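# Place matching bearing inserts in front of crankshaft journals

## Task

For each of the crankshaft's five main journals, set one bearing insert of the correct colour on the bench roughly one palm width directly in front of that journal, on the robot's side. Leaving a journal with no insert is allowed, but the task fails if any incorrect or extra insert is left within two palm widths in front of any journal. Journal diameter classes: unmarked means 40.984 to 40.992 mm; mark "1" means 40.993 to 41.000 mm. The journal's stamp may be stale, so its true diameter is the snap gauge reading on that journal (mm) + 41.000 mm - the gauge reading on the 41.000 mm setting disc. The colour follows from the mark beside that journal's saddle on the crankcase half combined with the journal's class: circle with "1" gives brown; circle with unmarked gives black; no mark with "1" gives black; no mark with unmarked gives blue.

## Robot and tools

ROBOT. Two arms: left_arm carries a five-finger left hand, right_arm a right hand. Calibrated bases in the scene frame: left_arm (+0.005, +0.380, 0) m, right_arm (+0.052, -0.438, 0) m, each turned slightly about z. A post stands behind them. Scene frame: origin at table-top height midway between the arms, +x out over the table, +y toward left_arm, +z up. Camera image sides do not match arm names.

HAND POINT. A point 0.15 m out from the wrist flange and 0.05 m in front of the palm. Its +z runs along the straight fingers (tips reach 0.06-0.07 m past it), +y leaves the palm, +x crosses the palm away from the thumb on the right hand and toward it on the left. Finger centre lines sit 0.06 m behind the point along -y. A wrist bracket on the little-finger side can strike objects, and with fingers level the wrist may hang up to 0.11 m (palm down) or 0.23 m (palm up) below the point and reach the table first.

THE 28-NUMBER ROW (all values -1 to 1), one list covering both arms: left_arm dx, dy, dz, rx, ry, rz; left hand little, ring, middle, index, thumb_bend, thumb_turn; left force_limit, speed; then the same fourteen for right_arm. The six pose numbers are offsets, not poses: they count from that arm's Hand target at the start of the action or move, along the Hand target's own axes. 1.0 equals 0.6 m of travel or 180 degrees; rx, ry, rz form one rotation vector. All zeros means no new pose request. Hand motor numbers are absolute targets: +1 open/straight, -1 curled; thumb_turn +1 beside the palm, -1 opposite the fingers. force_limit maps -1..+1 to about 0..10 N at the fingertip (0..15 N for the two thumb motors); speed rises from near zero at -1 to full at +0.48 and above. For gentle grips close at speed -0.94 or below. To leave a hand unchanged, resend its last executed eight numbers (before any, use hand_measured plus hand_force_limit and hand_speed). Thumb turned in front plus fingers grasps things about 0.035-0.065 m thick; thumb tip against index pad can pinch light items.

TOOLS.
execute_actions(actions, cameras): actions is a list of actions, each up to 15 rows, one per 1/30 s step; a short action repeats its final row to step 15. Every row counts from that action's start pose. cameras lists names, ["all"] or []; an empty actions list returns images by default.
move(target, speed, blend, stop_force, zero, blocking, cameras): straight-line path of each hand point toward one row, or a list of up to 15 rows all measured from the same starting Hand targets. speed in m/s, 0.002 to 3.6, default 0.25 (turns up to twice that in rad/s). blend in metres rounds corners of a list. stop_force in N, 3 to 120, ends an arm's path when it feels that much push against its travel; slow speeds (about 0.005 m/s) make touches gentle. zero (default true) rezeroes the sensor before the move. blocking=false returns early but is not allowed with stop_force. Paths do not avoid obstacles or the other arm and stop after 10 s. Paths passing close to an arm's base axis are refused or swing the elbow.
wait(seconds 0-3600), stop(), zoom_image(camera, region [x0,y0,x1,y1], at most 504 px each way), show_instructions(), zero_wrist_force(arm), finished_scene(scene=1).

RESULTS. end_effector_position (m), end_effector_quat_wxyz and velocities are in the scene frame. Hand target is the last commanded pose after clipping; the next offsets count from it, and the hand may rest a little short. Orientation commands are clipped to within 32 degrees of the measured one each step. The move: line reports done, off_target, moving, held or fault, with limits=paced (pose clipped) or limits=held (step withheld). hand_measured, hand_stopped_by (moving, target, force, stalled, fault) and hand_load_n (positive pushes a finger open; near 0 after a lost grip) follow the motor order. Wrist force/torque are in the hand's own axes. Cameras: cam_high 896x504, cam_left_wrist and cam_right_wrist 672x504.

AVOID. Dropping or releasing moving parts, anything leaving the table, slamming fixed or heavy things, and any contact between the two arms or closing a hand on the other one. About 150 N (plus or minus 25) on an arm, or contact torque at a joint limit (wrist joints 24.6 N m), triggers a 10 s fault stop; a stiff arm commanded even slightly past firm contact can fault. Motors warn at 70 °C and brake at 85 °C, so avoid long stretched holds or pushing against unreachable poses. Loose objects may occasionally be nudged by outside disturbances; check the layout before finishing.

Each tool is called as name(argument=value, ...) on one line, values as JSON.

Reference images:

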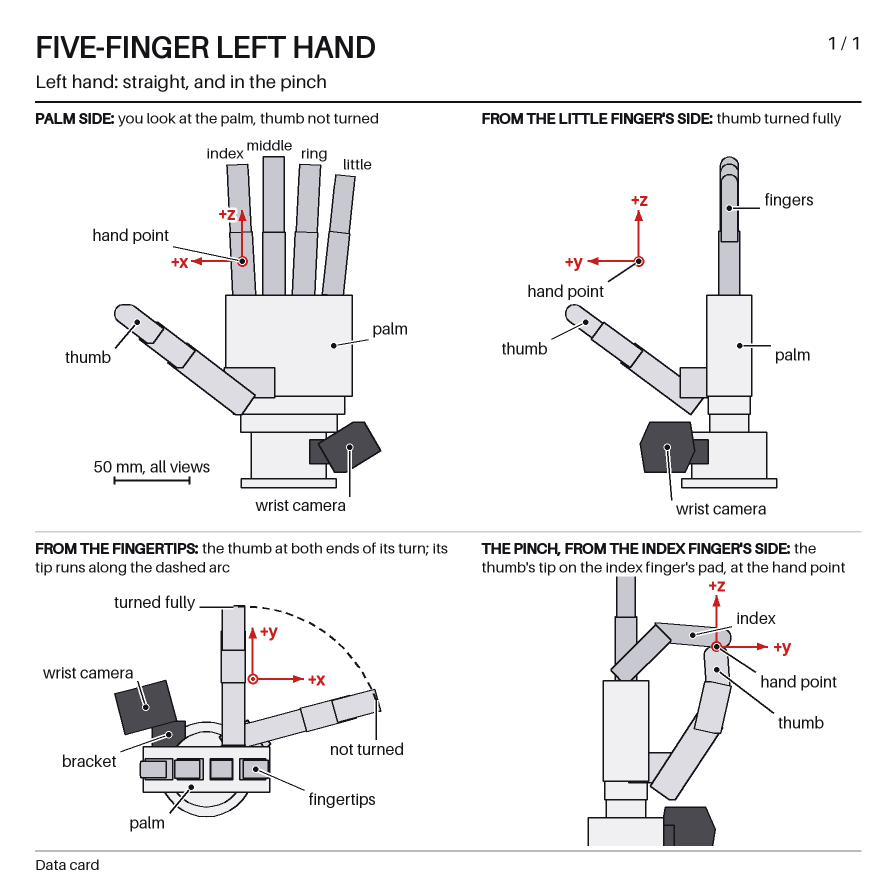

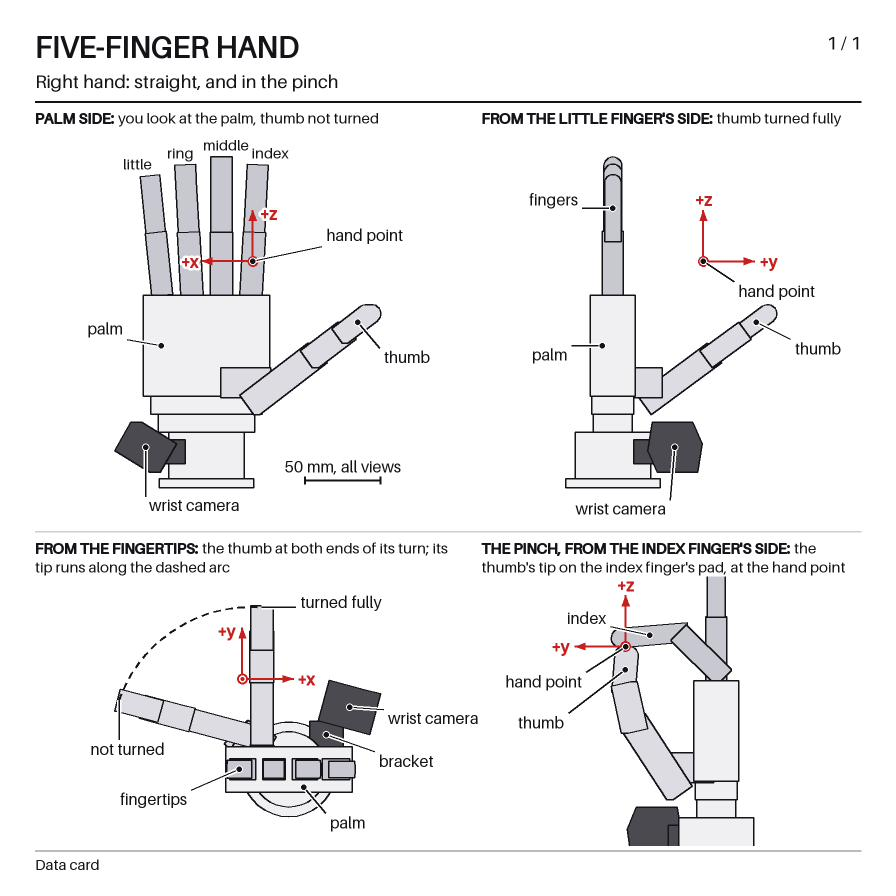

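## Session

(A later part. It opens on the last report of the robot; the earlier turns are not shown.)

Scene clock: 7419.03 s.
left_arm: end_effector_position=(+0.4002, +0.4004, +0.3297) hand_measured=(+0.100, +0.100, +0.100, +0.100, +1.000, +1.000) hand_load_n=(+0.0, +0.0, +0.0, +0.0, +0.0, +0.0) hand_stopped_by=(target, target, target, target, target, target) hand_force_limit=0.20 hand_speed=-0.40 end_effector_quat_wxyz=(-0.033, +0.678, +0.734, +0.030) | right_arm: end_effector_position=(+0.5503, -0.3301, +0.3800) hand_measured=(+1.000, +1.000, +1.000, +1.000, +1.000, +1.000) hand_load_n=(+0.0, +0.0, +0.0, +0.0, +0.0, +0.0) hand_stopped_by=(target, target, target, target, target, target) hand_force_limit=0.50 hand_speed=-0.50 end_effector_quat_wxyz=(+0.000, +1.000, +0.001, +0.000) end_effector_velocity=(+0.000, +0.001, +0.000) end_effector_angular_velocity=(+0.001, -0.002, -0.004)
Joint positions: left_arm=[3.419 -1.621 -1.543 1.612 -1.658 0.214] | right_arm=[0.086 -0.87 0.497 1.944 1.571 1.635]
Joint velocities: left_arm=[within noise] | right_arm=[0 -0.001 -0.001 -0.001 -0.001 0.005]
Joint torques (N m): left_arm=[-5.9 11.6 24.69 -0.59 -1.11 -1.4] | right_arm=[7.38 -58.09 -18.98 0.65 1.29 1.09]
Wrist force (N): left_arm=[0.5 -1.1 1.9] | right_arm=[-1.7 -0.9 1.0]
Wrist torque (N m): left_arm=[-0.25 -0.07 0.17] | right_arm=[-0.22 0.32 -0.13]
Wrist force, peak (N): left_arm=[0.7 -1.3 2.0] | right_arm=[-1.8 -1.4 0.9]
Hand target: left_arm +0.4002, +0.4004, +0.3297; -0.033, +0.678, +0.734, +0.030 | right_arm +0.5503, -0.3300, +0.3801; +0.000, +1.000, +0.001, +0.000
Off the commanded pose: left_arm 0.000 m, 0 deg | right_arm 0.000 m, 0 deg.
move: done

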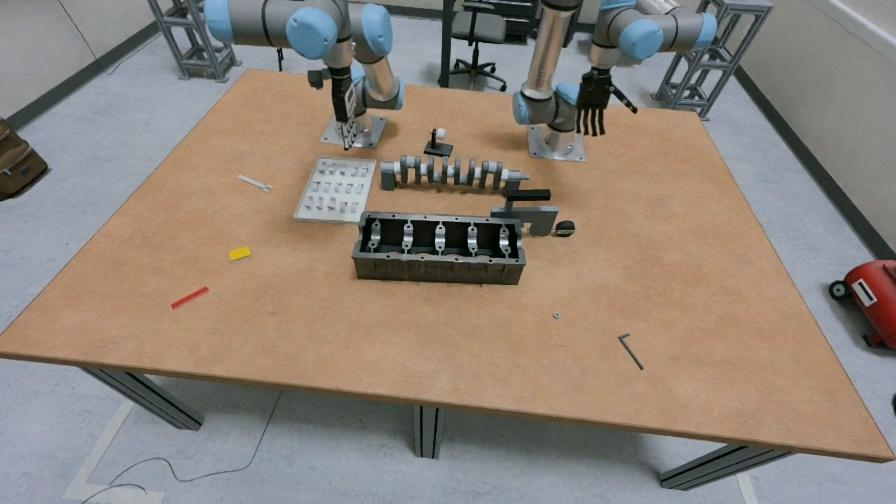

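execute_actions(actions=[])

Scene clock: 7611.33 s.
left_arm: end_effector_position=(+0.4002, +0.4004, +0.3297) hand_measured=(+0.100, +0.100, +0.100, +0.100, +1.000, +1.000) hand_load_n=(+0.0, +0.0, +0.0, +0.0, -0.5, +0.0) hand_stopped_by=(target, target, target, target, target, target) hand_force_limit=0.20 hand_speed=-0.40 end_effector_quat_wxyz=(-0.033, +0.678, +0.734, +0.030) | right_arm: end_effector_position=(+0.5503, -0.3300, +0.3801) hand_measured=(+1.000, +1.000, +1.000, +1.000, +1.000, +1.000) hand_load_n=(+0.0, +0.0, +0.0, +0.0, +0.0, +0.0) hand_stopped_by=(target, target, target, target, target, target) hand_force_limit=0.50 hand_speed=-0.50 end_effector_quat_wxyz=(+0.000, +1.000, +0.001, +0.000)
Joint positions: left_arm=[3.419 -1.621 -1.543 1.612 -1.658 0.214] | right_arm=[0.086 -0.87 0.497 1.944 1.571 1.636]
Joint velocities: within noise
Joint torques (N m): left_arm=[-5.43 11.29 24.91 -0.61 -1.21 -1.36] | right_arm=[7.21 -57.66 -22.47 1.02 -1.63 1.14]
Motor temperatures (°C): left_arm=[25 26 25 34 34 28] | right_arm=[24 28 26 30 30 33]
Wrist force (N): left_arm=[0.6 -0.8 1.9] | right_arm=[-1.6 -1.0 0.7]
Wrist torque (N m): left_arm=[-0.20 -0.09 0.16] | right_arm=[-0.20 0.32 -0.14]
Wrist force, peak (N): left_arm=[0.9 -1.1 2.2] | right_arm=[-1.8 -1.0 1.2]
Hand target: left_arm +0.4002, +0.4004, +0.3297; -0.033, +0.678, +0.734, +0.030 | right_arm +0.5503, -0.3300, +0.3801; +0.000, +1.000, +0.001, +0.000
Off the commanded pose: left_arm 0.000 m, 0 deg | right_arm 0.000 m, 0 deg.
camera_calibration:
cam_left_wrist: T_world_to_cam=[[-0.98222, 0.18741, -0.01091, 0.32276], [0.15019, 0.81939, 0.55321, -0.56574], [0.11262, 0.54174, -0.83297, 0.12936]] pos_world=[0.38743, 0.33299, 0.42425]
cam_right_wrist: T_world_to_cam=[[0.25619, -0.96657, -0.01008, -0.45359], [-0.84816, -0.22978, 0.47732, 0.21555], [-0.46368, -0.11374, -0.87867, 0.66594]] pos_world=[0.6078, -0.31316, 0.47769]

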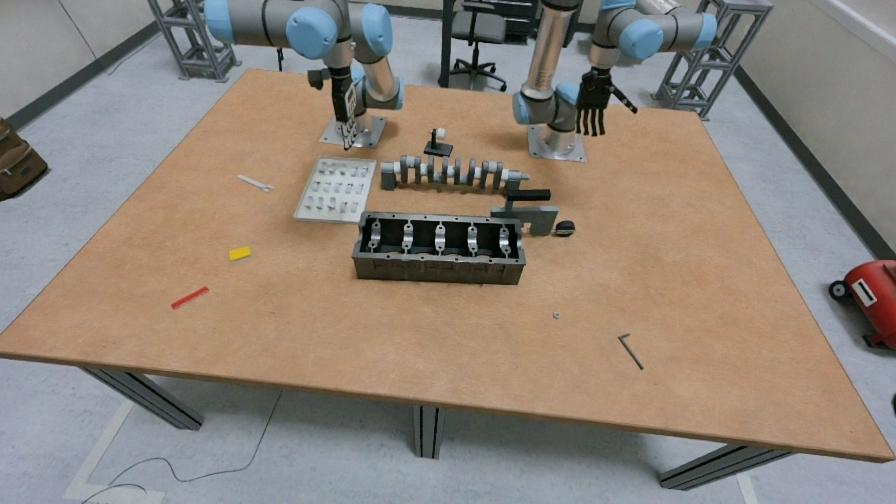

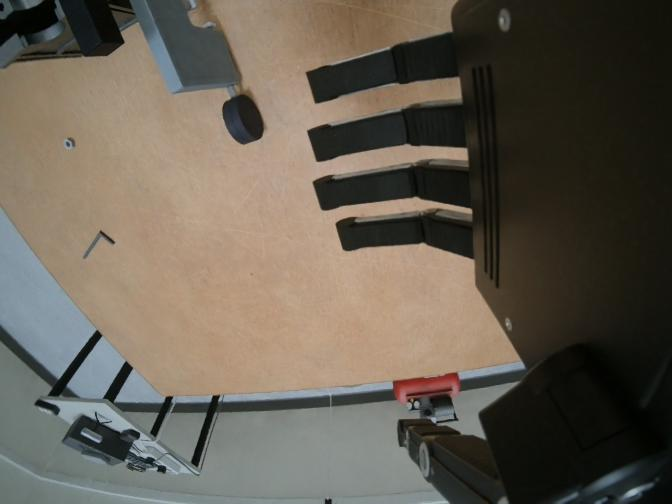

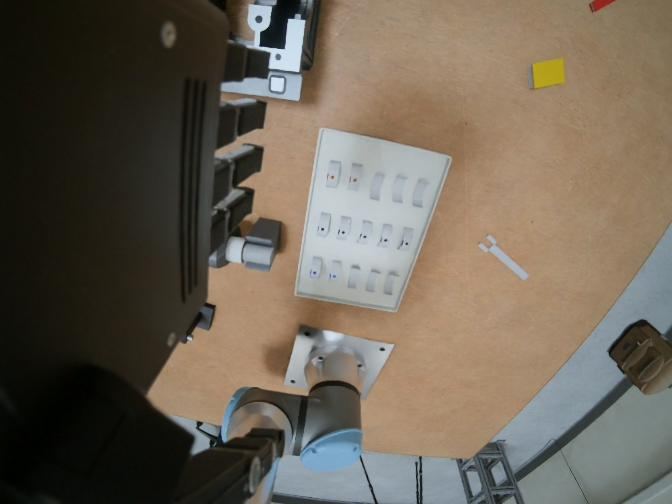

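zoom_image(camera="cam_right_wrist", region=[220, 0, 330, 110])

zoom_image(camera="cam_high", region=[350, 200, 530, 290])

Scaled by 4.582 from the camera's image (finer frame: 960x720).

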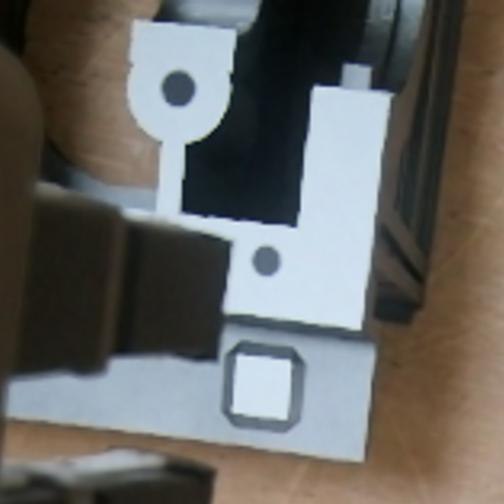

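Scaled by 2.800 from the camera's image (finer frame: 1280x720).

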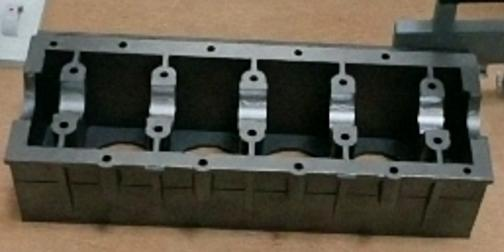

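move(target=[0,0,0,0,0,0,0.1,0.1,0.1,0.1,1,1,0.2,-0.4, 0.4167,0,-0.0667,0,0.5,0,1,1,1,1,1,1,0.5,-0.5], speed=0.4, cameras=["cam_high"])

Scene clock: 7781.07 s.
left_arm: end_effector_position=(+0.4002, +0.4004, +0.3297) hand_measured=(+0.100, +0.100, +0.100, +0.100, +1.000, +1.000) hand_load_n=(+0.0, +0.0, +0.0, +0.0, +0.0, +0.0) hand_stopped_by=(target, target, target, target, target, target) hand_force_limit=0.20 hand_speed=-0.40 end_effector_quat_wxyz=(-0.033, +0.678, +0.734, +0.030) | right_arm: end_effector_position=(+0.8004, -0.3298, +0.4199) hand_measured=(+1.000, +1.000, +1.000, +1.000, +1.000, +1.000) hand_load_n=(+0.0, +0.0, +0.0, +0.0, +0.0, +0.0) hand_stopped_by=(target, target, target, target, target, target) hand_force_limit=0.50 hand_speed=-0.50 end_effector_quat_wxyz=(+0.000, +0.707, +0.000, +0.707)
Joint positions: left_arm=[3.419 -1.621 -1.543 1.612 -1.658 0.214] | right_arm=[0.089 -1.291 1.343 -0.051 1.639 1.571]
Joint torques (N m): left_arm=[-6.47 12.29 24.65 -1.18 -1.24 -1.3] | right_arm=[5.37 -47.22 -14.97 -2.94 1.62 1.26]
Wrist force (N): left_arm=[0.5 -1.0 1.9] | right_arm=[0.2 -0.5 0.1]
Wrist torque (N m): left_arm=[-0.23 -0.06 0.16] | right_arm=[-0.06 -0.01 0.00]
Wrist force, peak (N): left_arm=[0.6 -1.2 2.1] | right_arm=[-2.1 -1.0 1.2]
Hand target: left_arm +0.4002, +0.4004, +0.3297; -0.033, +0.678, +0.734, +0.030 | right_arm +0.8003, -0.3298, +0.4199; +0.000, +0.707, +0.000, +0.707
Off the commanded pose: left_arm 0.000 m, 0 deg | right_arm 0.000 m, 0 deg.
move: done

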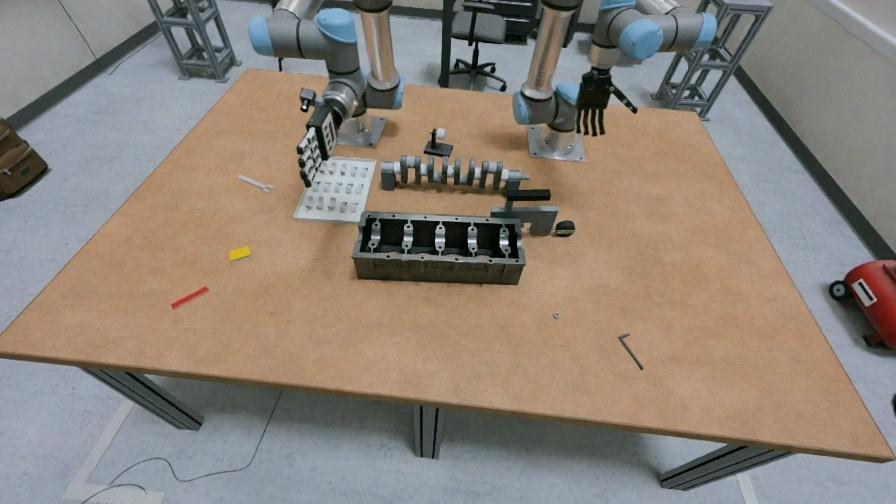

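move(target=[0,0,0,0,0,0,0.1,0.1,0.1,0.1,1,1,0.2,-0.4, -0.1167,-0.44,-0.175,0.2596,-0.2596,0.4496,1,1,1,1,1,1,0.5,-0.5], speed=0.4, cameras=["cam_high","cam_right_wrist"])

Scene clock: 7795.00 s.
left_arm: end_effector_position=(+0.4002, +0.4004, +0.3297) hand_measured=(+0.100, +0.100, +0.100, +0.100, +1.000, +1.000) hand_load_n=(+0.0, +0.0, +0.0, +0.0, -0.5, +0.0) hand_stopped_by=(target, target, target, target, target, target) hand_force_limit=0.20 hand_speed=-0.40 end_effector_quat_wxyz=(-0.033, +0.678, +0.734, +0.030) | right_arm: end_effector_position=(+0.6950, -0.0659, +0.3501) hand_measured=(+1.000, +1.000, +1.000, +1.000, +1.000, +1.000) hand_load_n=(+0.0, +0.0, +0.0, +0.0, +0.0, +0.0) hand_stopped_by=(target, target, target, target, target, target) hand_force_limit=0.50 hand_speed=-0.50 end_effector_quat_wxyz=(+0.683, -0.683, +0.183, -0.183)
Joint positions: left_arm=[3.419 -1.621 -1.543 1.612 -1.658 0.214] | right_arm=[0.032 -1.191 1.311 -0.12 0.535 3.141]
Joint torques (N m): left_arm=[-5.86 13.7 24.99 -1.24 -0.93 -1.42] | right_arm=[-7.58 -24.85 -16.36 -2.46 -1.7 1.14]
Wrist force (N): left_arm=[0.5 -0.9 1.9] | right_arm=[0.5 0.3 -0.4]
Wrist torque (N m): left_arm=[-0.23 -0.05 0.15] | right_arm=[0.08 -0.08 -0.10]
Wrist force, peak (N): left_arm=[0.7 -1.2 2.1] | right_arm=[0.6 1.2 0.2]
Hand target: left_arm +0.4002, +0.4004, +0.3297; -0.033, +0.678, +0.734, +0.030 | right_arm +0.6950, -0.0659, +0.3499; +0.683, -0.683, +0.183, -0.182
Off the commanded pose: left_arm 0.000 m, 0 deg | right_arm 0.000 m, 0 deg.
move: done
cam_right_wrist: T_world_to_cam=[[0.22568, -0.11874, -0.96694, 0.17646], [-0.97349, 0.01046, -0.2285, 0.76327], [0.03724, 0.99287, -0.11324, 0.19352]] pos_world=[0.696, -0.17917, 0.36695]

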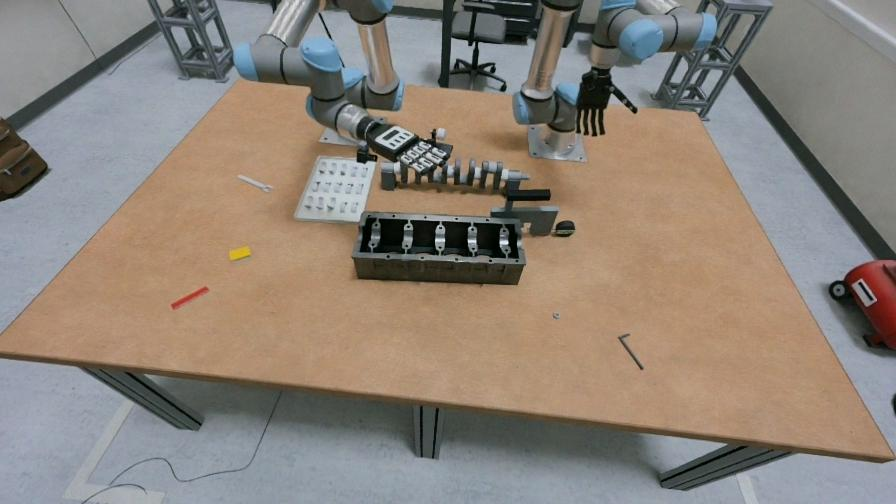

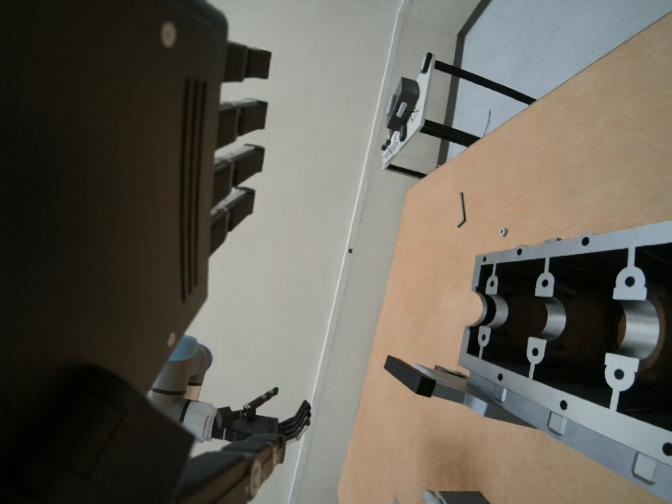

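zoom_image(camera="cam_right_wrist", region=[440, 200, 672, 380])

Scaled by 2.172 from the camera's image (finer frame: 960x720).

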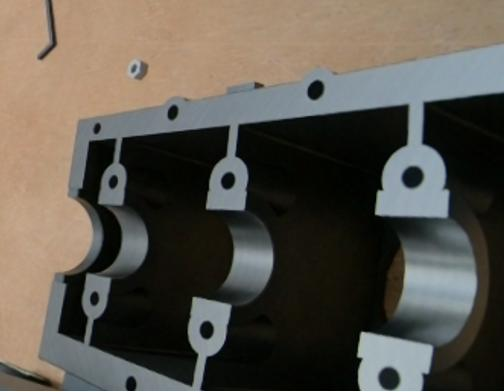

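move(target=[[0,0,0,0,0,0,0.1,0.1,0.1,0.1,1,1,0.2,-0.4, 0.2828,0.1667,0.1267,0,0,0,1,1,1,1,1,1,0.5,-0.5],[0,0,0,0,0,0,0.1,0.1,0.1,0.1,1,1,0.2,-0.4, 0.2828,0.25,0.1267,0,0,0,1,1,1,1,1,1,0.5,-0.5]], speed=0.3, blend=0.03, cameras=["cam_high","cam_right_wrist"])

Scene clock: 7811.63 s.
left_arm: end_effector_position=(+0.4002, +0.4004, +0.3297) hand_measured=(+0.100, +0.100, +0.100, +0.100, +1.000, +1.000) hand_load_n=(+0.0, +0.0, +0.0, +0.0, -0.5, +0.0) hand_stopped_by=(target, target, target, target, target, target) hand_force_limit=0.20 hand_speed=-0.40 end_effector_quat_wxyz=(-0.033, +0.678, +0.734, +0.030) | right_arm: end_effector_position=(+0.8799, -0.0847, +0.2000) hand_measured=(+1.000, +1.000, +1.000, +1.000, +1.000, +1.000) hand_load_n=(+0.0, +0.0, -0.5, +0.0, +0.0, -0.5) hand_stopped_by=(target, target, target, target, target, target) hand_force_limit=0.50 hand_speed=-0.50 end_effector_quat_wxyz=(+0.683, -0.683, +0.183, -0.182)
Joint positions: left_arm=[3.419 -1.621 -1.543 1.612 -1.658 0.214] | right_arm=[0.003 -0.643 0.789 -0.146 0.506 3.141]
Joint torques (N m): left_arm=[-7.15 12.24 25.83 -1.4 -1.14 -1.47] | right_arm=[5.47 -46.08 -14.85 -1.5 0.93 -1.27]
Wrist force (N): left_arm=[0.3 -1.1 1.8] | right_arm=[0.1 0.3 -0.5]
Wrist torque (N m): left_arm=[-0.24 -0.04 0.15] | right_arm=[0.07 -0.01 -0.12]
Wrist force, peak (N): left_arm=[0.3 -1.3 2.1] | right_arm=[0.0 3.0 -0.6]
Hand target: left_arm +0.4002, +0.4004, +0.3297; -0.033, +0.678, +0.734, +0.030 | right_arm +0.8799, -0.0847, +0.1998; +0.683, -0.683, +0.183, -0.182
Off the commanded pose: left_arm 0.000 m, 0 deg | right_arm 0.000 m, 0 deg.
move: done; blend cut to 0.025 m at target 1
cam_right_wrist: T_world_to_cam=[[0.22568, -0.11882, -0.96693, -0.01266], [-0.97349, 0.01034, -0.22849, 0.90914], [0.03714, 0.99286, -0.11334, 0.18851]] pos_world=[0.8809, -0.19807, 0.21685]

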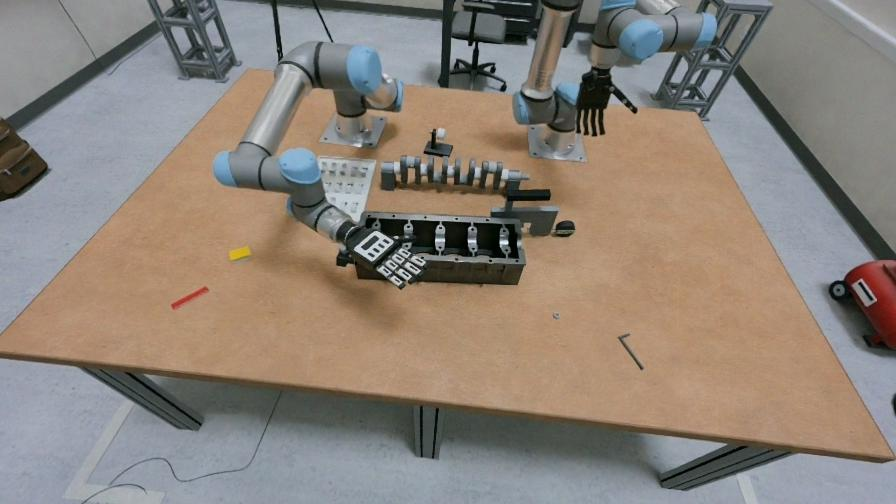

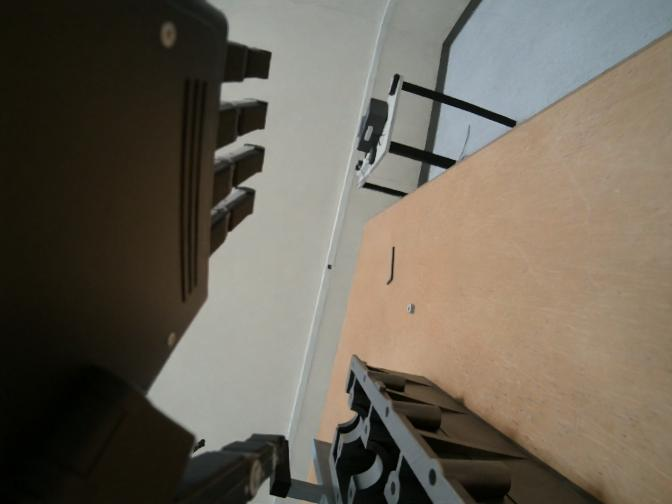

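zoom_image(camera="cam_right_wrist", region=[330, 340, 600, 504])

Scaled by 1.867 from the camera's image (finer frame: 960x720).

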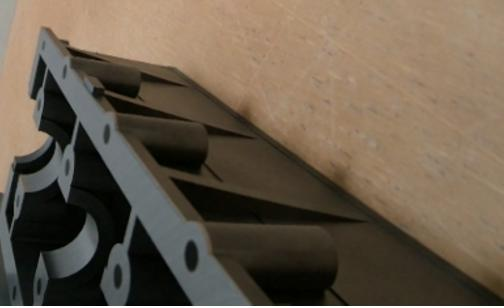

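move(target=[0,0,0,0,0,0,0.1,0.1,0.1,0.1,1,1,0.2,-0.4, -0.073,0.0467,0.0098,0,-0.0833,0,1,1,1,1,1,1,0.5,-0.5], speed=0.15, cameras=["cam_high","cam_right_wrist"])

zoom_image(camera="cam_right_wrist", region=[300, 300, 672, 504])

Scene clock: 7841.57 s.
left_arm: end_effector_position=(+0.4002, +0.4004, +0.3297) hand_measured=(+0.100, +0.100, +0.100, +0.100, +1.000, +1.000) hand_load_n=(+0.0, +0.0, +0.0, +0.0, +0.0, +0.0) hand_stopped_by=(target, target, target, target, target, target) hand_force_limit=0.20 hand_speed=-0.40 end_effector_quat_wxyz=(-0.033, +0.678, +0.734, +0.030) | right_arm: end_effector_position=(+0.8449, -0.0577, +0.1717) hand_measured=(+1.000, +1.000, +1.000, +1.000, +1.000, +1.000) hand_load_n=(+0.0, +0.0, +0.0, +0.0, +0.0, -0.5) hand_stopped_by=(target, target, target, target, target, target) hand_force_limit=0.50 hand_speed=-0.50 end_effector_quat_wxyz=(+0.701, -0.701, +0.092, -0.092)
Joint positions: left_arm=[3.419 -1.621 -1.543 1.612 -1.658 0.214] | right_arm=[0.017 -0.522 0.631 -0.108 0.258 3.141]
Joint torques (N m): left_arm=[-6.06 12.42 23.86 -1.81 -1.13 -1.52] | right_arm=[-8.16 -69.73 -16.42 -1.11 -1.39 0.72]
Wrist force (N): left_arm=[0.5 -1.0 2.0] | right_arm=[0.4 0.1 -0.5]
Wrist torque (N m): left_arm=[-0.24 -0.05 0.16] | right_arm=[0.05 -0.07 -0.05]
Wrist force, peak (N): left_arm=[0.9 -1.1 2.1] | right_arm=[0.6 -0.1 -0.8]
Hand target: left_arm +0.4002, +0.4004, +0.3297; -0.033, +0.678, +0.734, +0.030 | right_arm +0.8449, -0.0578, +0.1718; +0.701, -0.701, +0.092, -0.092
Off the commanded pose: left_arm 0.000 m, 0 deg | right_arm 0.000 m, 0 deg.
move: done
cam_right_wrist: T_world_to_cam=[[0.24842, -0.0563, -0.96702, -0.04448], [-0.94314, -0.24169, -0.22821, 0.82811], [-0.22087, 0.96872, -0.11314, 0.37628]] pos_world=[0.87518, -0.16687, 0.18854]

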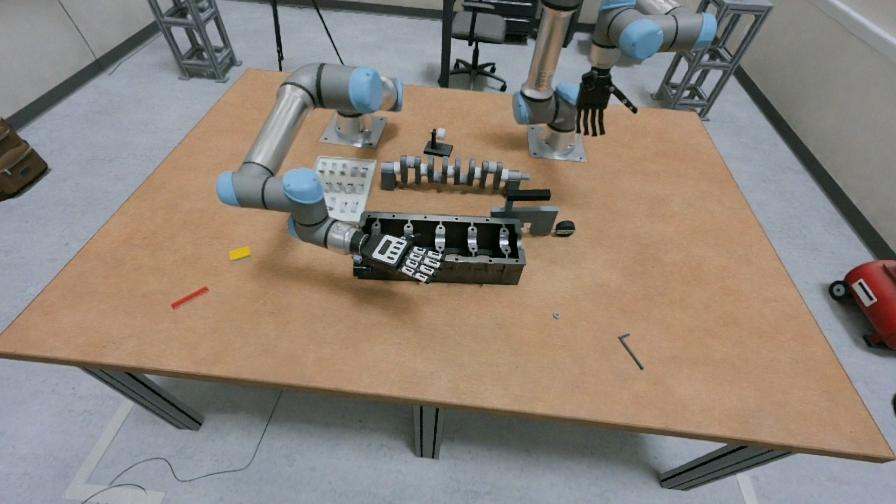

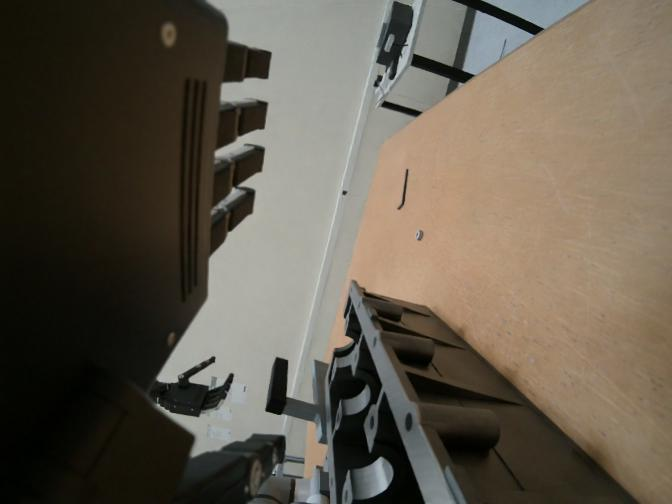

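Scaled by 1.355 from the camera's image (finer frame: 960x720).

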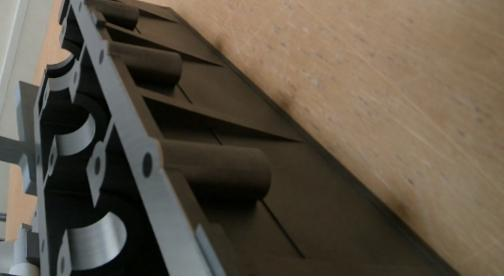

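move(target=[0,0,0,0,0,0,0.1,0.1,0.1,0.1,1,1,0.2,-0.4, 0.0405,0,-0.0959,0,0,0,1,1,1,1,1,1,0.5,-0.5], speed=0.2, cameras=["cam_right_wrist"])

zoom_image(camera="cam_right_wrist", region=[350, 324, 550, 504])

Scene clock: 7855.13 s.
left_arm: end_effector_position=(+0.4002, +0.4004, +0.3297) hand_measured=(+0.100, +0.100, +0.100, +0.100, +1.000, +1.000) hand_load_n=(+0.0, +0.0, +0.0, +0.0, +0.0, +0.0) hand_stopped_by=(target, target, target, target, target, target) hand_force_limit=0.20 hand_speed=-0.40 end_effector_quat_wxyz=(-0.033, +0.678, +0.734, +0.030) | right_arm: end_effector_position=(+0.8535, -0.1195, +0.1718) hand_measured=(+1.000, +1.000, +1.000, +1.000, +1.000, +1.000) hand_load_n=(+0.0, -0.5, +0.0, +0.0, +0.0, +0.0) hand_stopped_by=(target, target, target, target, target, target) hand_force_limit=0.50 hand_speed=-0.50 end_effector_quat_wxyz=(+0.701, -0.701, +0.092, -0.092)
Joint positions: left_arm=[3.419 -1.621 -1.543 1.612 -1.658 0.214] | right_arm=[-0.064 -0.52 0.626 -0.105 0.177 3.141]
Joint torques (N m): left_arm=[-7.77 13.02 25.14 -2.07 -1.06 -1.47] | right_arm=[-6.63 -43.54 -26.34 1.63 -0.79 -1.28]
Wrist force (N): left_arm=[0.6 -1.0 1.9] | right_arm=[0.1 0.2 -0.3]
Wrist torque (N m): left_arm=[-0.23 -0.08 0.17] | right_arm=[0.02 -0.04 -0.07]
Wrist force, peak (N): left_arm=[0.5 -1.1 2.2] | right_arm=[1.0 0.3 -2.1]
Hand target: left_arm +0.4002, +0.4004, +0.3297; -0.033, +0.678, +0.734, +0.030 | right_arm +0.8535, -0.1196, +0.1718; +0.701, -0.701, +0.092, -0.092
Off the commanded pose: left_arm 0.000 m, 0 deg | right_arm 0.000 m, 0 deg.
move: done
cam_right_wrist: T_world_to_cam=[[0.24851, -0.05625, -0.967, -0.05007], [-0.94309, -0.24179, -0.2283, 0.82126], [-0.22096, 0.9687, -0.11314, 0.43813]] pos_world=[0.88378, -0.22867, 0.18865]

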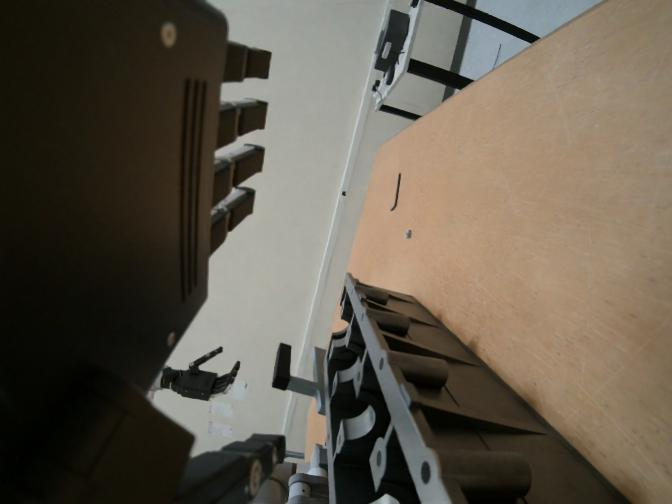

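Scaled by 2.520 from the camera's image (finer frame: 960x720).

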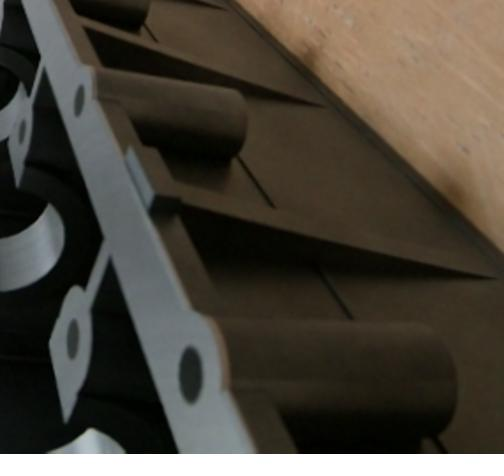

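move(target=[0,0,0,0,0,0,0.1,0.1,0.1,0.1,1,1,0.2,-0.4, -0.1682,-0.0183,0.0902,0,0,0,1,1,1,1,1,1,0.5,-0.5], speed=0.15, cameras=["cam_right_wrist"])

zoom_image(camera="cam_right_wrist", region=[420, 250, 672, 504])

Scene clock: 7916.87 s.
left_arm: end_effector_position=(+0.4002, +0.4004, +0.3297) hand_measured=(+0.100, +0.100, +0.100, +0.100, +1.000, +1.000) hand_load_n=(+0.5, +0.0, +0.0, +0.0, +0.0, +0.0) hand_stopped_by=(target, target, target, target, target, target) hand_force_limit=0.20 hand_speed=-0.40 end_effector_quat_wxyz=(-0.033, +0.678, +0.734, +0.030) | right_arm: end_effector_position=(+0.7700, -0.0414, +0.1829) hand_measured=(+1.000, +1.000, +1.000, +1.000, +1.000, +1.000) hand_load_n=(+0.0, +0.0, +0.0, +0.0, +0.0, -0.5) hand_stopped_by=(target, target, target, target, target, target) hand_force_limit=0.50 hand_speed=-0.50 end_effector_quat_wxyz=(+0.701, -0.701, +0.092, -0.092)
Joint positions: left_arm=[3.419 -1.621 -1.543 1.612 -1.658 0.214] | right_arm=[0.04 -0.753 1.037 -0.284 0.281 3.141]
Joint torques (N m): left_arm=[-6.31 12.65 24.88 -2.31 -1.27 -1.16] | right_arm=[5.57 -45.31 -13.37 1.42 -0.87 -1.15]
Wrist force (N): left_arm=[0.7 -1.0 1.8] | right_arm=[0.3 0.2 -0.2]
Wrist torque (N m): left_arm=[-0.21 -0.09 0.16] | right_arm=[0.01 -0.04 -0.17]
Wrist force, peak (N): left_arm=[0.9 -1.2 1.9] | right_arm=[1.5 0.8 -1.4]
Hand target: left_arm +0.4002, +0.4004, +0.3297; -0.033, +0.678, +0.734, +0.030 | right_arm +0.7700, -0.0413, +0.1828; +0.701, -0.701, +0.092, -0.092
Off the commanded pose: left_arm 0.000 m, 0 deg | right_arm 0.000 m, 0 deg.
move: done
cam_right_wrist: T_world_to_cam=[[0.24869, -0.05621, -0.96695, -0.01437], [-0.94304, -0.2418, -0.22849, 0.76402], [-0.22096, 0.9687, -0.11314, 0.34531]] pos_world=[0.80038, -0.15057, 0.19975]

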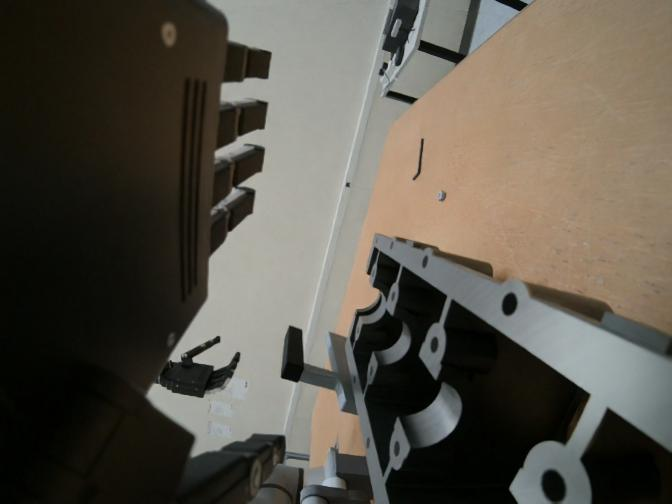

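Scaled by 1.984 from the camera's image (finer frame: 960x720).

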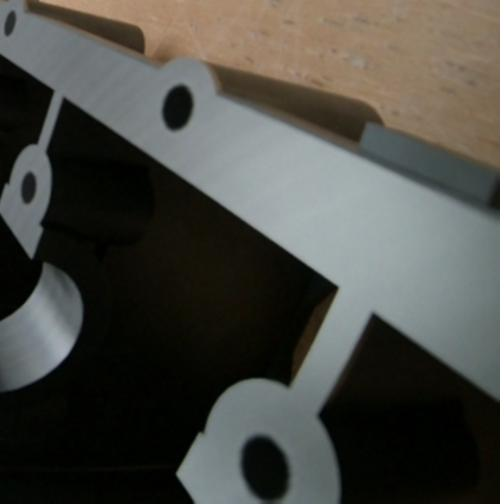

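move(target=[0,0,0,0,0,0,0.1,0.1,0.1,0.1,1,1,0.2,-0.4, -0.2385,0.0167,-0.2693,0,0,0,1,1,1,1,1,1,0.5,-0.5], speed=0.25, cameras=["cam_high","cam_right_wrist"])

zoom_image(camera="cam_right_wrist", region=[420, 250, 672, 504])

Scene clock: 7934.33 s.
left_arm: end_effector_position=(+0.4002, +0.4004, +0.3297) hand_measured=(+0.100, +0.100, +0.100, +0.100, +1.000, +1.000) hand_load_n=(+0.0, +0.0, +0.0, +0.0, +0.0, +0.0) hand_stopped_by=(target, target, target, target, target, target) hand_force_limit=0.20 hand_speed=-0.40 end_effector_quat_wxyz=(-0.033, +0.678, +0.734, +0.030) | right_arm: end_effector_position=(+0.5900, -0.1605, +0.1731) hand_measured=(+1.000, +1.000, +1.000, +1.000, +1.000, +1.000) hand_load_n=(+0.0, +0.0, +0.0, +0.0, +0.0, -0.5) hand_stopped_by=(target, target, target, target, target, target) hand_force_limit=0.50 hand_speed=-0.50 end_effector_quat_wxyz=(+0.701, -0.702, +0.092, -0.092)
Joint positions: left_arm=[3.419 -1.621 -1.543 1.612 -1.658 0.214] | right_arm=[-0.192 -1.17 1.767 -0.562 0.049 3.107]
Joint torques (N m): left_arm=[-6.13 12.38 24.53 -2.72 -1.26 -1.58] | right_arm=[-7.08 -20.89 -23.34 1.8 -1.94 -1.21]
Wrist force (N): left_arm=[0.5 -1.1 1.8] | right_arm=[0.0 -0.3 -0.5]
Wrist torque (N m): left_arm=[-0.23 -0.06 0.16] | right_arm=[-0.02 0.03 -0.08]
Wrist force, peak (N): left_arm=[0.6 -1.3 2.1] | right_arm=[-1.3 0.3 -1.8]
Hand target: left_arm +0.4002, +0.4004, +0.3297; -0.033, +0.678, +0.734, +0.030 | right_arm +0.5900, -0.1605, +0.1729; +0.701, -0.701, +0.092, -0.092
Off the commanded pose: left_arm 0.000 m, 0 deg | right_arm 0.000 m, 0 deg.
move: done
cam_right_wrist: T_world_to_cam=[[0.24836, -0.05764, -0.96695, 0.01417], [-0.94308, -0.2423, -0.22778, 0.56292], [-0.22117, 0.96849, -0.11454, 0.42012]] pos_world=[0.62028, -0.26967, 0.19005]

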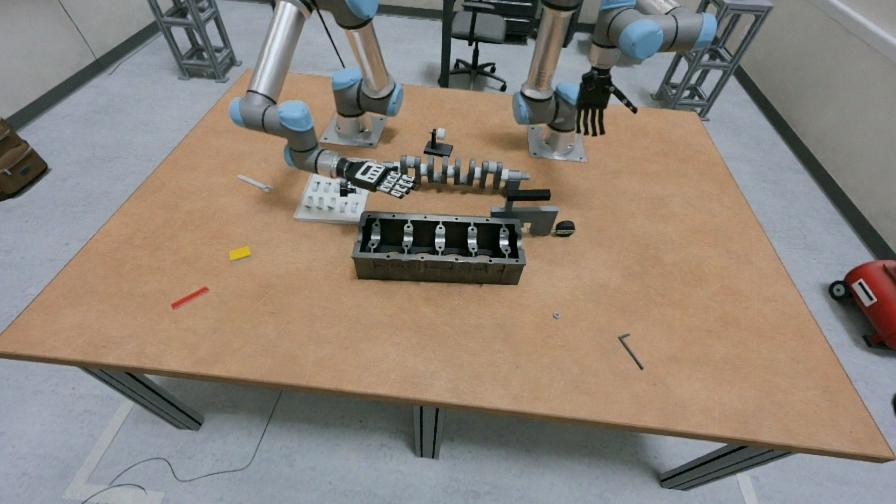

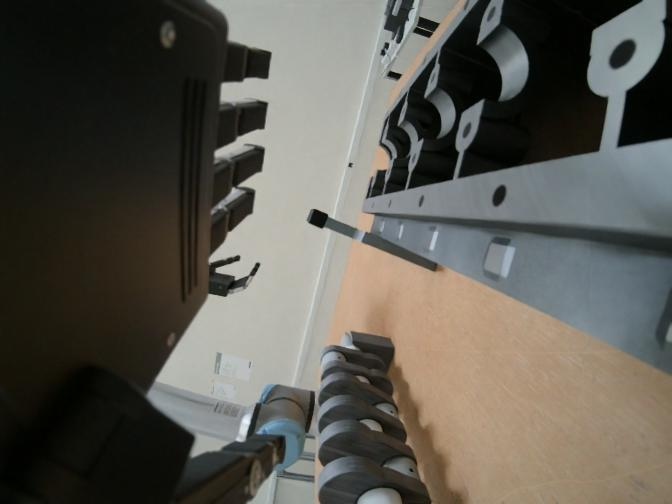

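Scaled by 1.984 from the camera's image (finer frame: 960x720).

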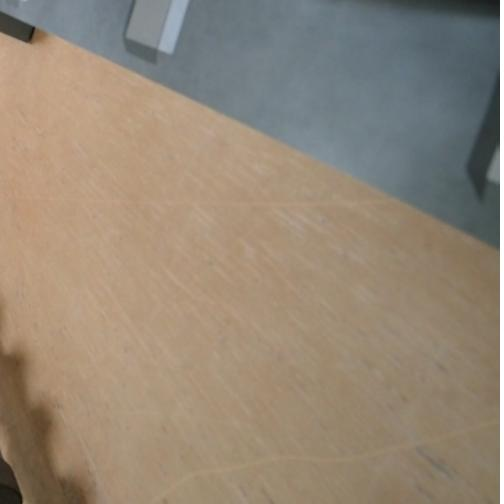

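zoom_image(camera="cam_right_wrist", region=[370, 190, 530, 300])

zoom_image(camera="cam_right_wrist", region=[590, 230, 672, 380])

Scaled by 3.150 from the camera's image (finer frame: 960x720).

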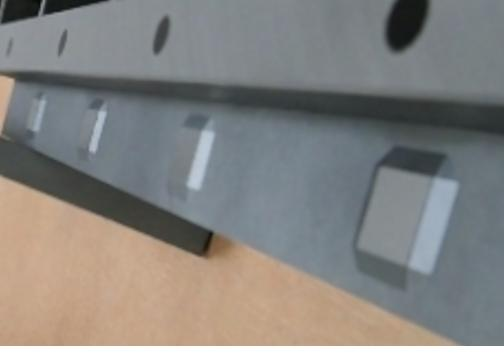

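Scaled by 3.360 from the camera's image (finer frame: 960x720).

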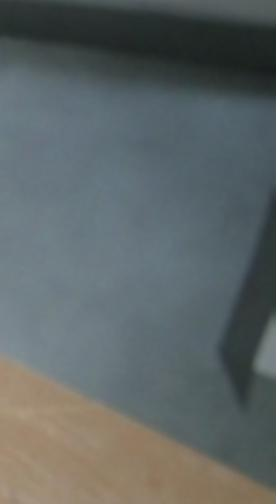

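zoom_image(camera="cam_right_wrist", region=[370, 0, 672, 200])

Scaled by 1.669 from the camera's image (finer frame: 960x720).

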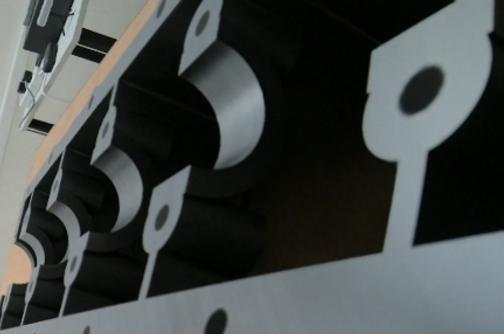

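move(target=[0,0,0,0,0,0,0.1,0.1,0.1,0.1,1,1,0.2,-0.4, -0.0667,0,0.1202,0,0,0,1,1,1,1,1,1,0.5,-0.5], speed=0.15, cameras=["cam_right_wrist"])

Scene clock: 7956.33 s.
left_arm: end_effector_position=(+0.4002, +0.4004, +0.3297) hand_measured=(+0.100, +0.100, +0.100, +0.100, +1.000, +1.000) hand_load_n=(+0.0, +0.5, +0.0, +0.0, +0.0, +0.0) hand_stopped_by=(target, target, target, target, target, target) hand_force_limit=0.20 hand_speed=-0.40 end_effector_quat_wxyz=(-0.033, +0.678, +0.734, +0.030) | right_arm: end_effector_position=(+0.5699, -0.0806, +0.1730) hand_measured=(+1.000, +1.000, +1.000, +1.000, +1.000, +1.000) hand_load_n=(+0.0, +0.0, +0.0, +0.0, +0.0, +0.0) hand_stopped_by=(target, target, target, target, target, target) hand_force_limit=0.50 hand_speed=-0.50 end_effector_quat_wxyz=(+0.701, -0.701, +0.092, -0.092)
Joint positions: left_arm=[3.419 -1.621 -1.543 1.612 -1.658 0.214] | right_arm=[-0.033 -1.195 1.805 -0.609 0.208 3.141]
Joint torques (N m): left_arm=[-7.2 13.1 24.11 -2.79 -0.91 -1.18] | right_arm=[7.07 -18.76 -22.43 1.2 1.69 -1.13]
Wrist force (N): left_arm=[0.7 -1.0 1.9] | right_arm=[0.1 -0.3 -0.5]
Wrist torque (N m): left_arm=[-0.23 -0.10 0.16] | right_arm=[-0.01 -0.01 -0.20]
Wrist force, peak (N): left_arm=[0.6 -1.3 2.1] | right_arm=[0.7 0.0 -1.7]
Hand target: left_arm +0.4002, +0.4004, +0.3297; -0.033, +0.678, +0.734, +0.030 | right_arm +0.5700, -0.0805, +0.1729; +0.701, -0.701, +0.092, -0.092
Off the commanded pose: left_arm 0.000 m, 0 deg | right_arm 0.000 m, 0 deg.
move: done
cam_right_wrist: T_world_to_cam=[[0.24862, -0.05618, -0.96697, 0.02367], [-0.94302, -0.24197, -0.2284, 0.56352], [-0.22115, 0.96866, -0.11313, 0.33805]] pos_world=[0.60028, -0.18977, 0.18985]

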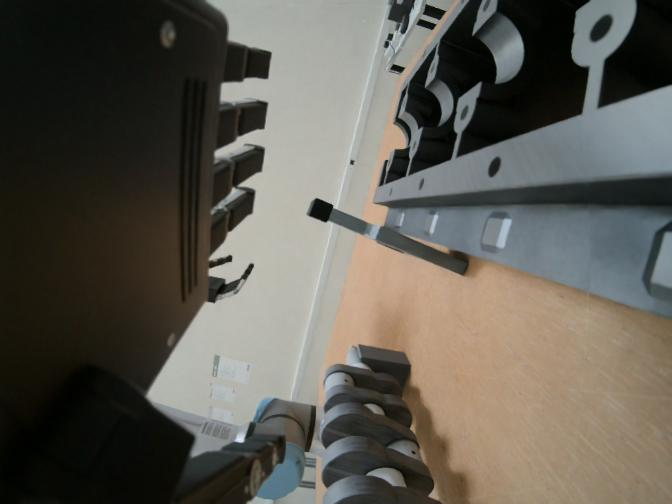

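move(target=[0,0,0,0,0,0,0.1,0.1,0.1,0.1,1,1,0.2,-0.4, 0.1796,-0.0333,-0.0908,0,0,0,1,1,1,1,1,1,0.5,-0.5], speed=0.15, cameras=["cam_right_wrist"])

zoom_image(camera="cam_right_wrist", region=[420, 100, 672, 352])

zoom_image(camera="cam_right_wrist", region=[420, 252, 672, 504])

Scene clock: 8016.63 s.
left_arm: end_effector_position=(+0.4002, +0.4004, +0.3297) hand_measured=(+0.100, +0.100, +0.100, +0.100, +1.000, +1.000) hand_load_n=(+0.0, +0.0, +0.0, +0.0, +0.0, +0.0) hand_stopped_by=(target, target, target, target, target, target) hand_force_limit=0.20 hand_speed=-0.40 end_effector_quat_wxyz=(-0.033, +0.678, +0.734, +0.030) | right_arm: end_effector_position=(+0.6601, -0.1609, +0.1929) hand_measured=(+1.000, +1.000, +1.000, +1.000, +1.000, +1.000) hand_load_n=(+0.0, +0.0, +0.0, +0.0, +0.0, -0.5) hand_stopped_by=(target, target, target, target, target, target) hand_force_limit=0.50 hand_speed=-0.50 end_effector_quat_wxyz=(+0.701, -0.701, +0.092, -0.092)
Joint positions: left_arm=[3.419 -1.621 -1.543 1.612 -1.658 0.214] | right_arm=[-0.166 -1.054 1.529 -0.474 0.075 3.142]
Joint torques (N m): left_arm=[-5.97 13.58 25.05 -2.9 -0.97 -1.34] | right_arm=[-1.71 -35.68 -10.44 -1.68 0.85 1.19]
Wrist force (N): left_arm=[0.7 -0.8 1.9] | right_arm=[-0.1 0.3 -0.5]
Wrist torque (N m): left_arm=[-0.20 -0.08 0.16] | right_arm=[0.03 0.05 -0.09]
Wrist force, peak (N): left_arm=[0.6 -1.2 2.3] | right_arm=[1.3 0.0 -0.8]
Hand target: left_arm +0.4002, +0.4004, +0.3297; -0.033, +0.678, +0.734, +0.030 | right_arm +0.6600, -0.1610, +0.1929; +0.701, -0.701, +0.092, -0.092
Off the commanded pose: left_arm 0.000 m, 0 deg | right_arm 0.000 m, 0 deg.
move: done
cam_right_wrist: T_world_to_cam=[[0.24864, -0.056, -0.96698, 0.01593], [-0.94303, -0.24184, -0.22848, 0.63361], [-0.22106, 0.9687, -0.11294, 0.438]] pos_world=[0.69038, -0.27017, 0.20964]

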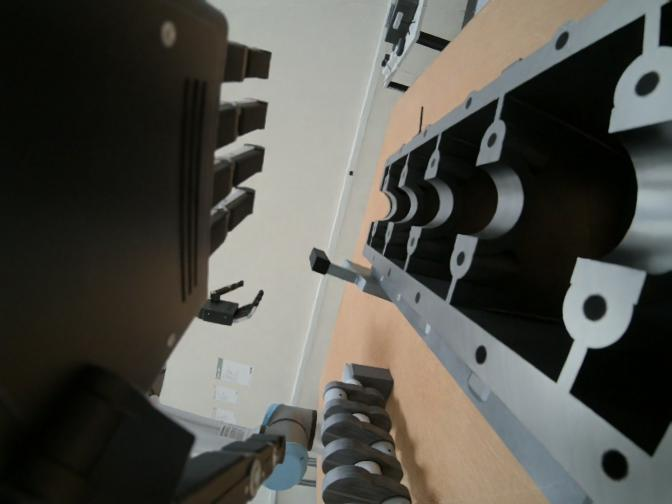

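Scaled by 2.000 from the camera's image (finer frame: 960x720).

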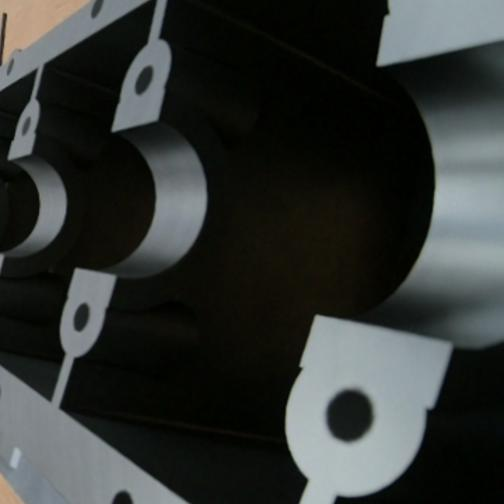

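Scaled by 2.000 from the camera's image (finer frame: 960x720).

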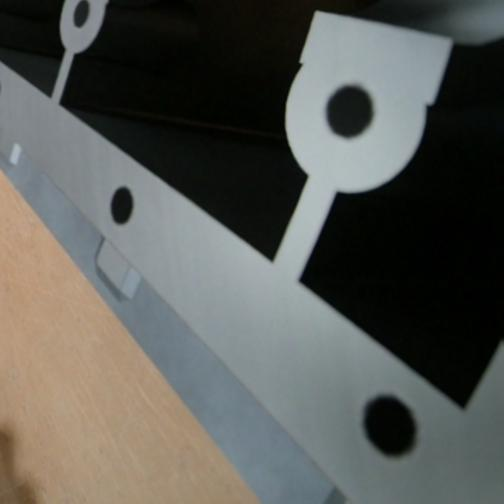

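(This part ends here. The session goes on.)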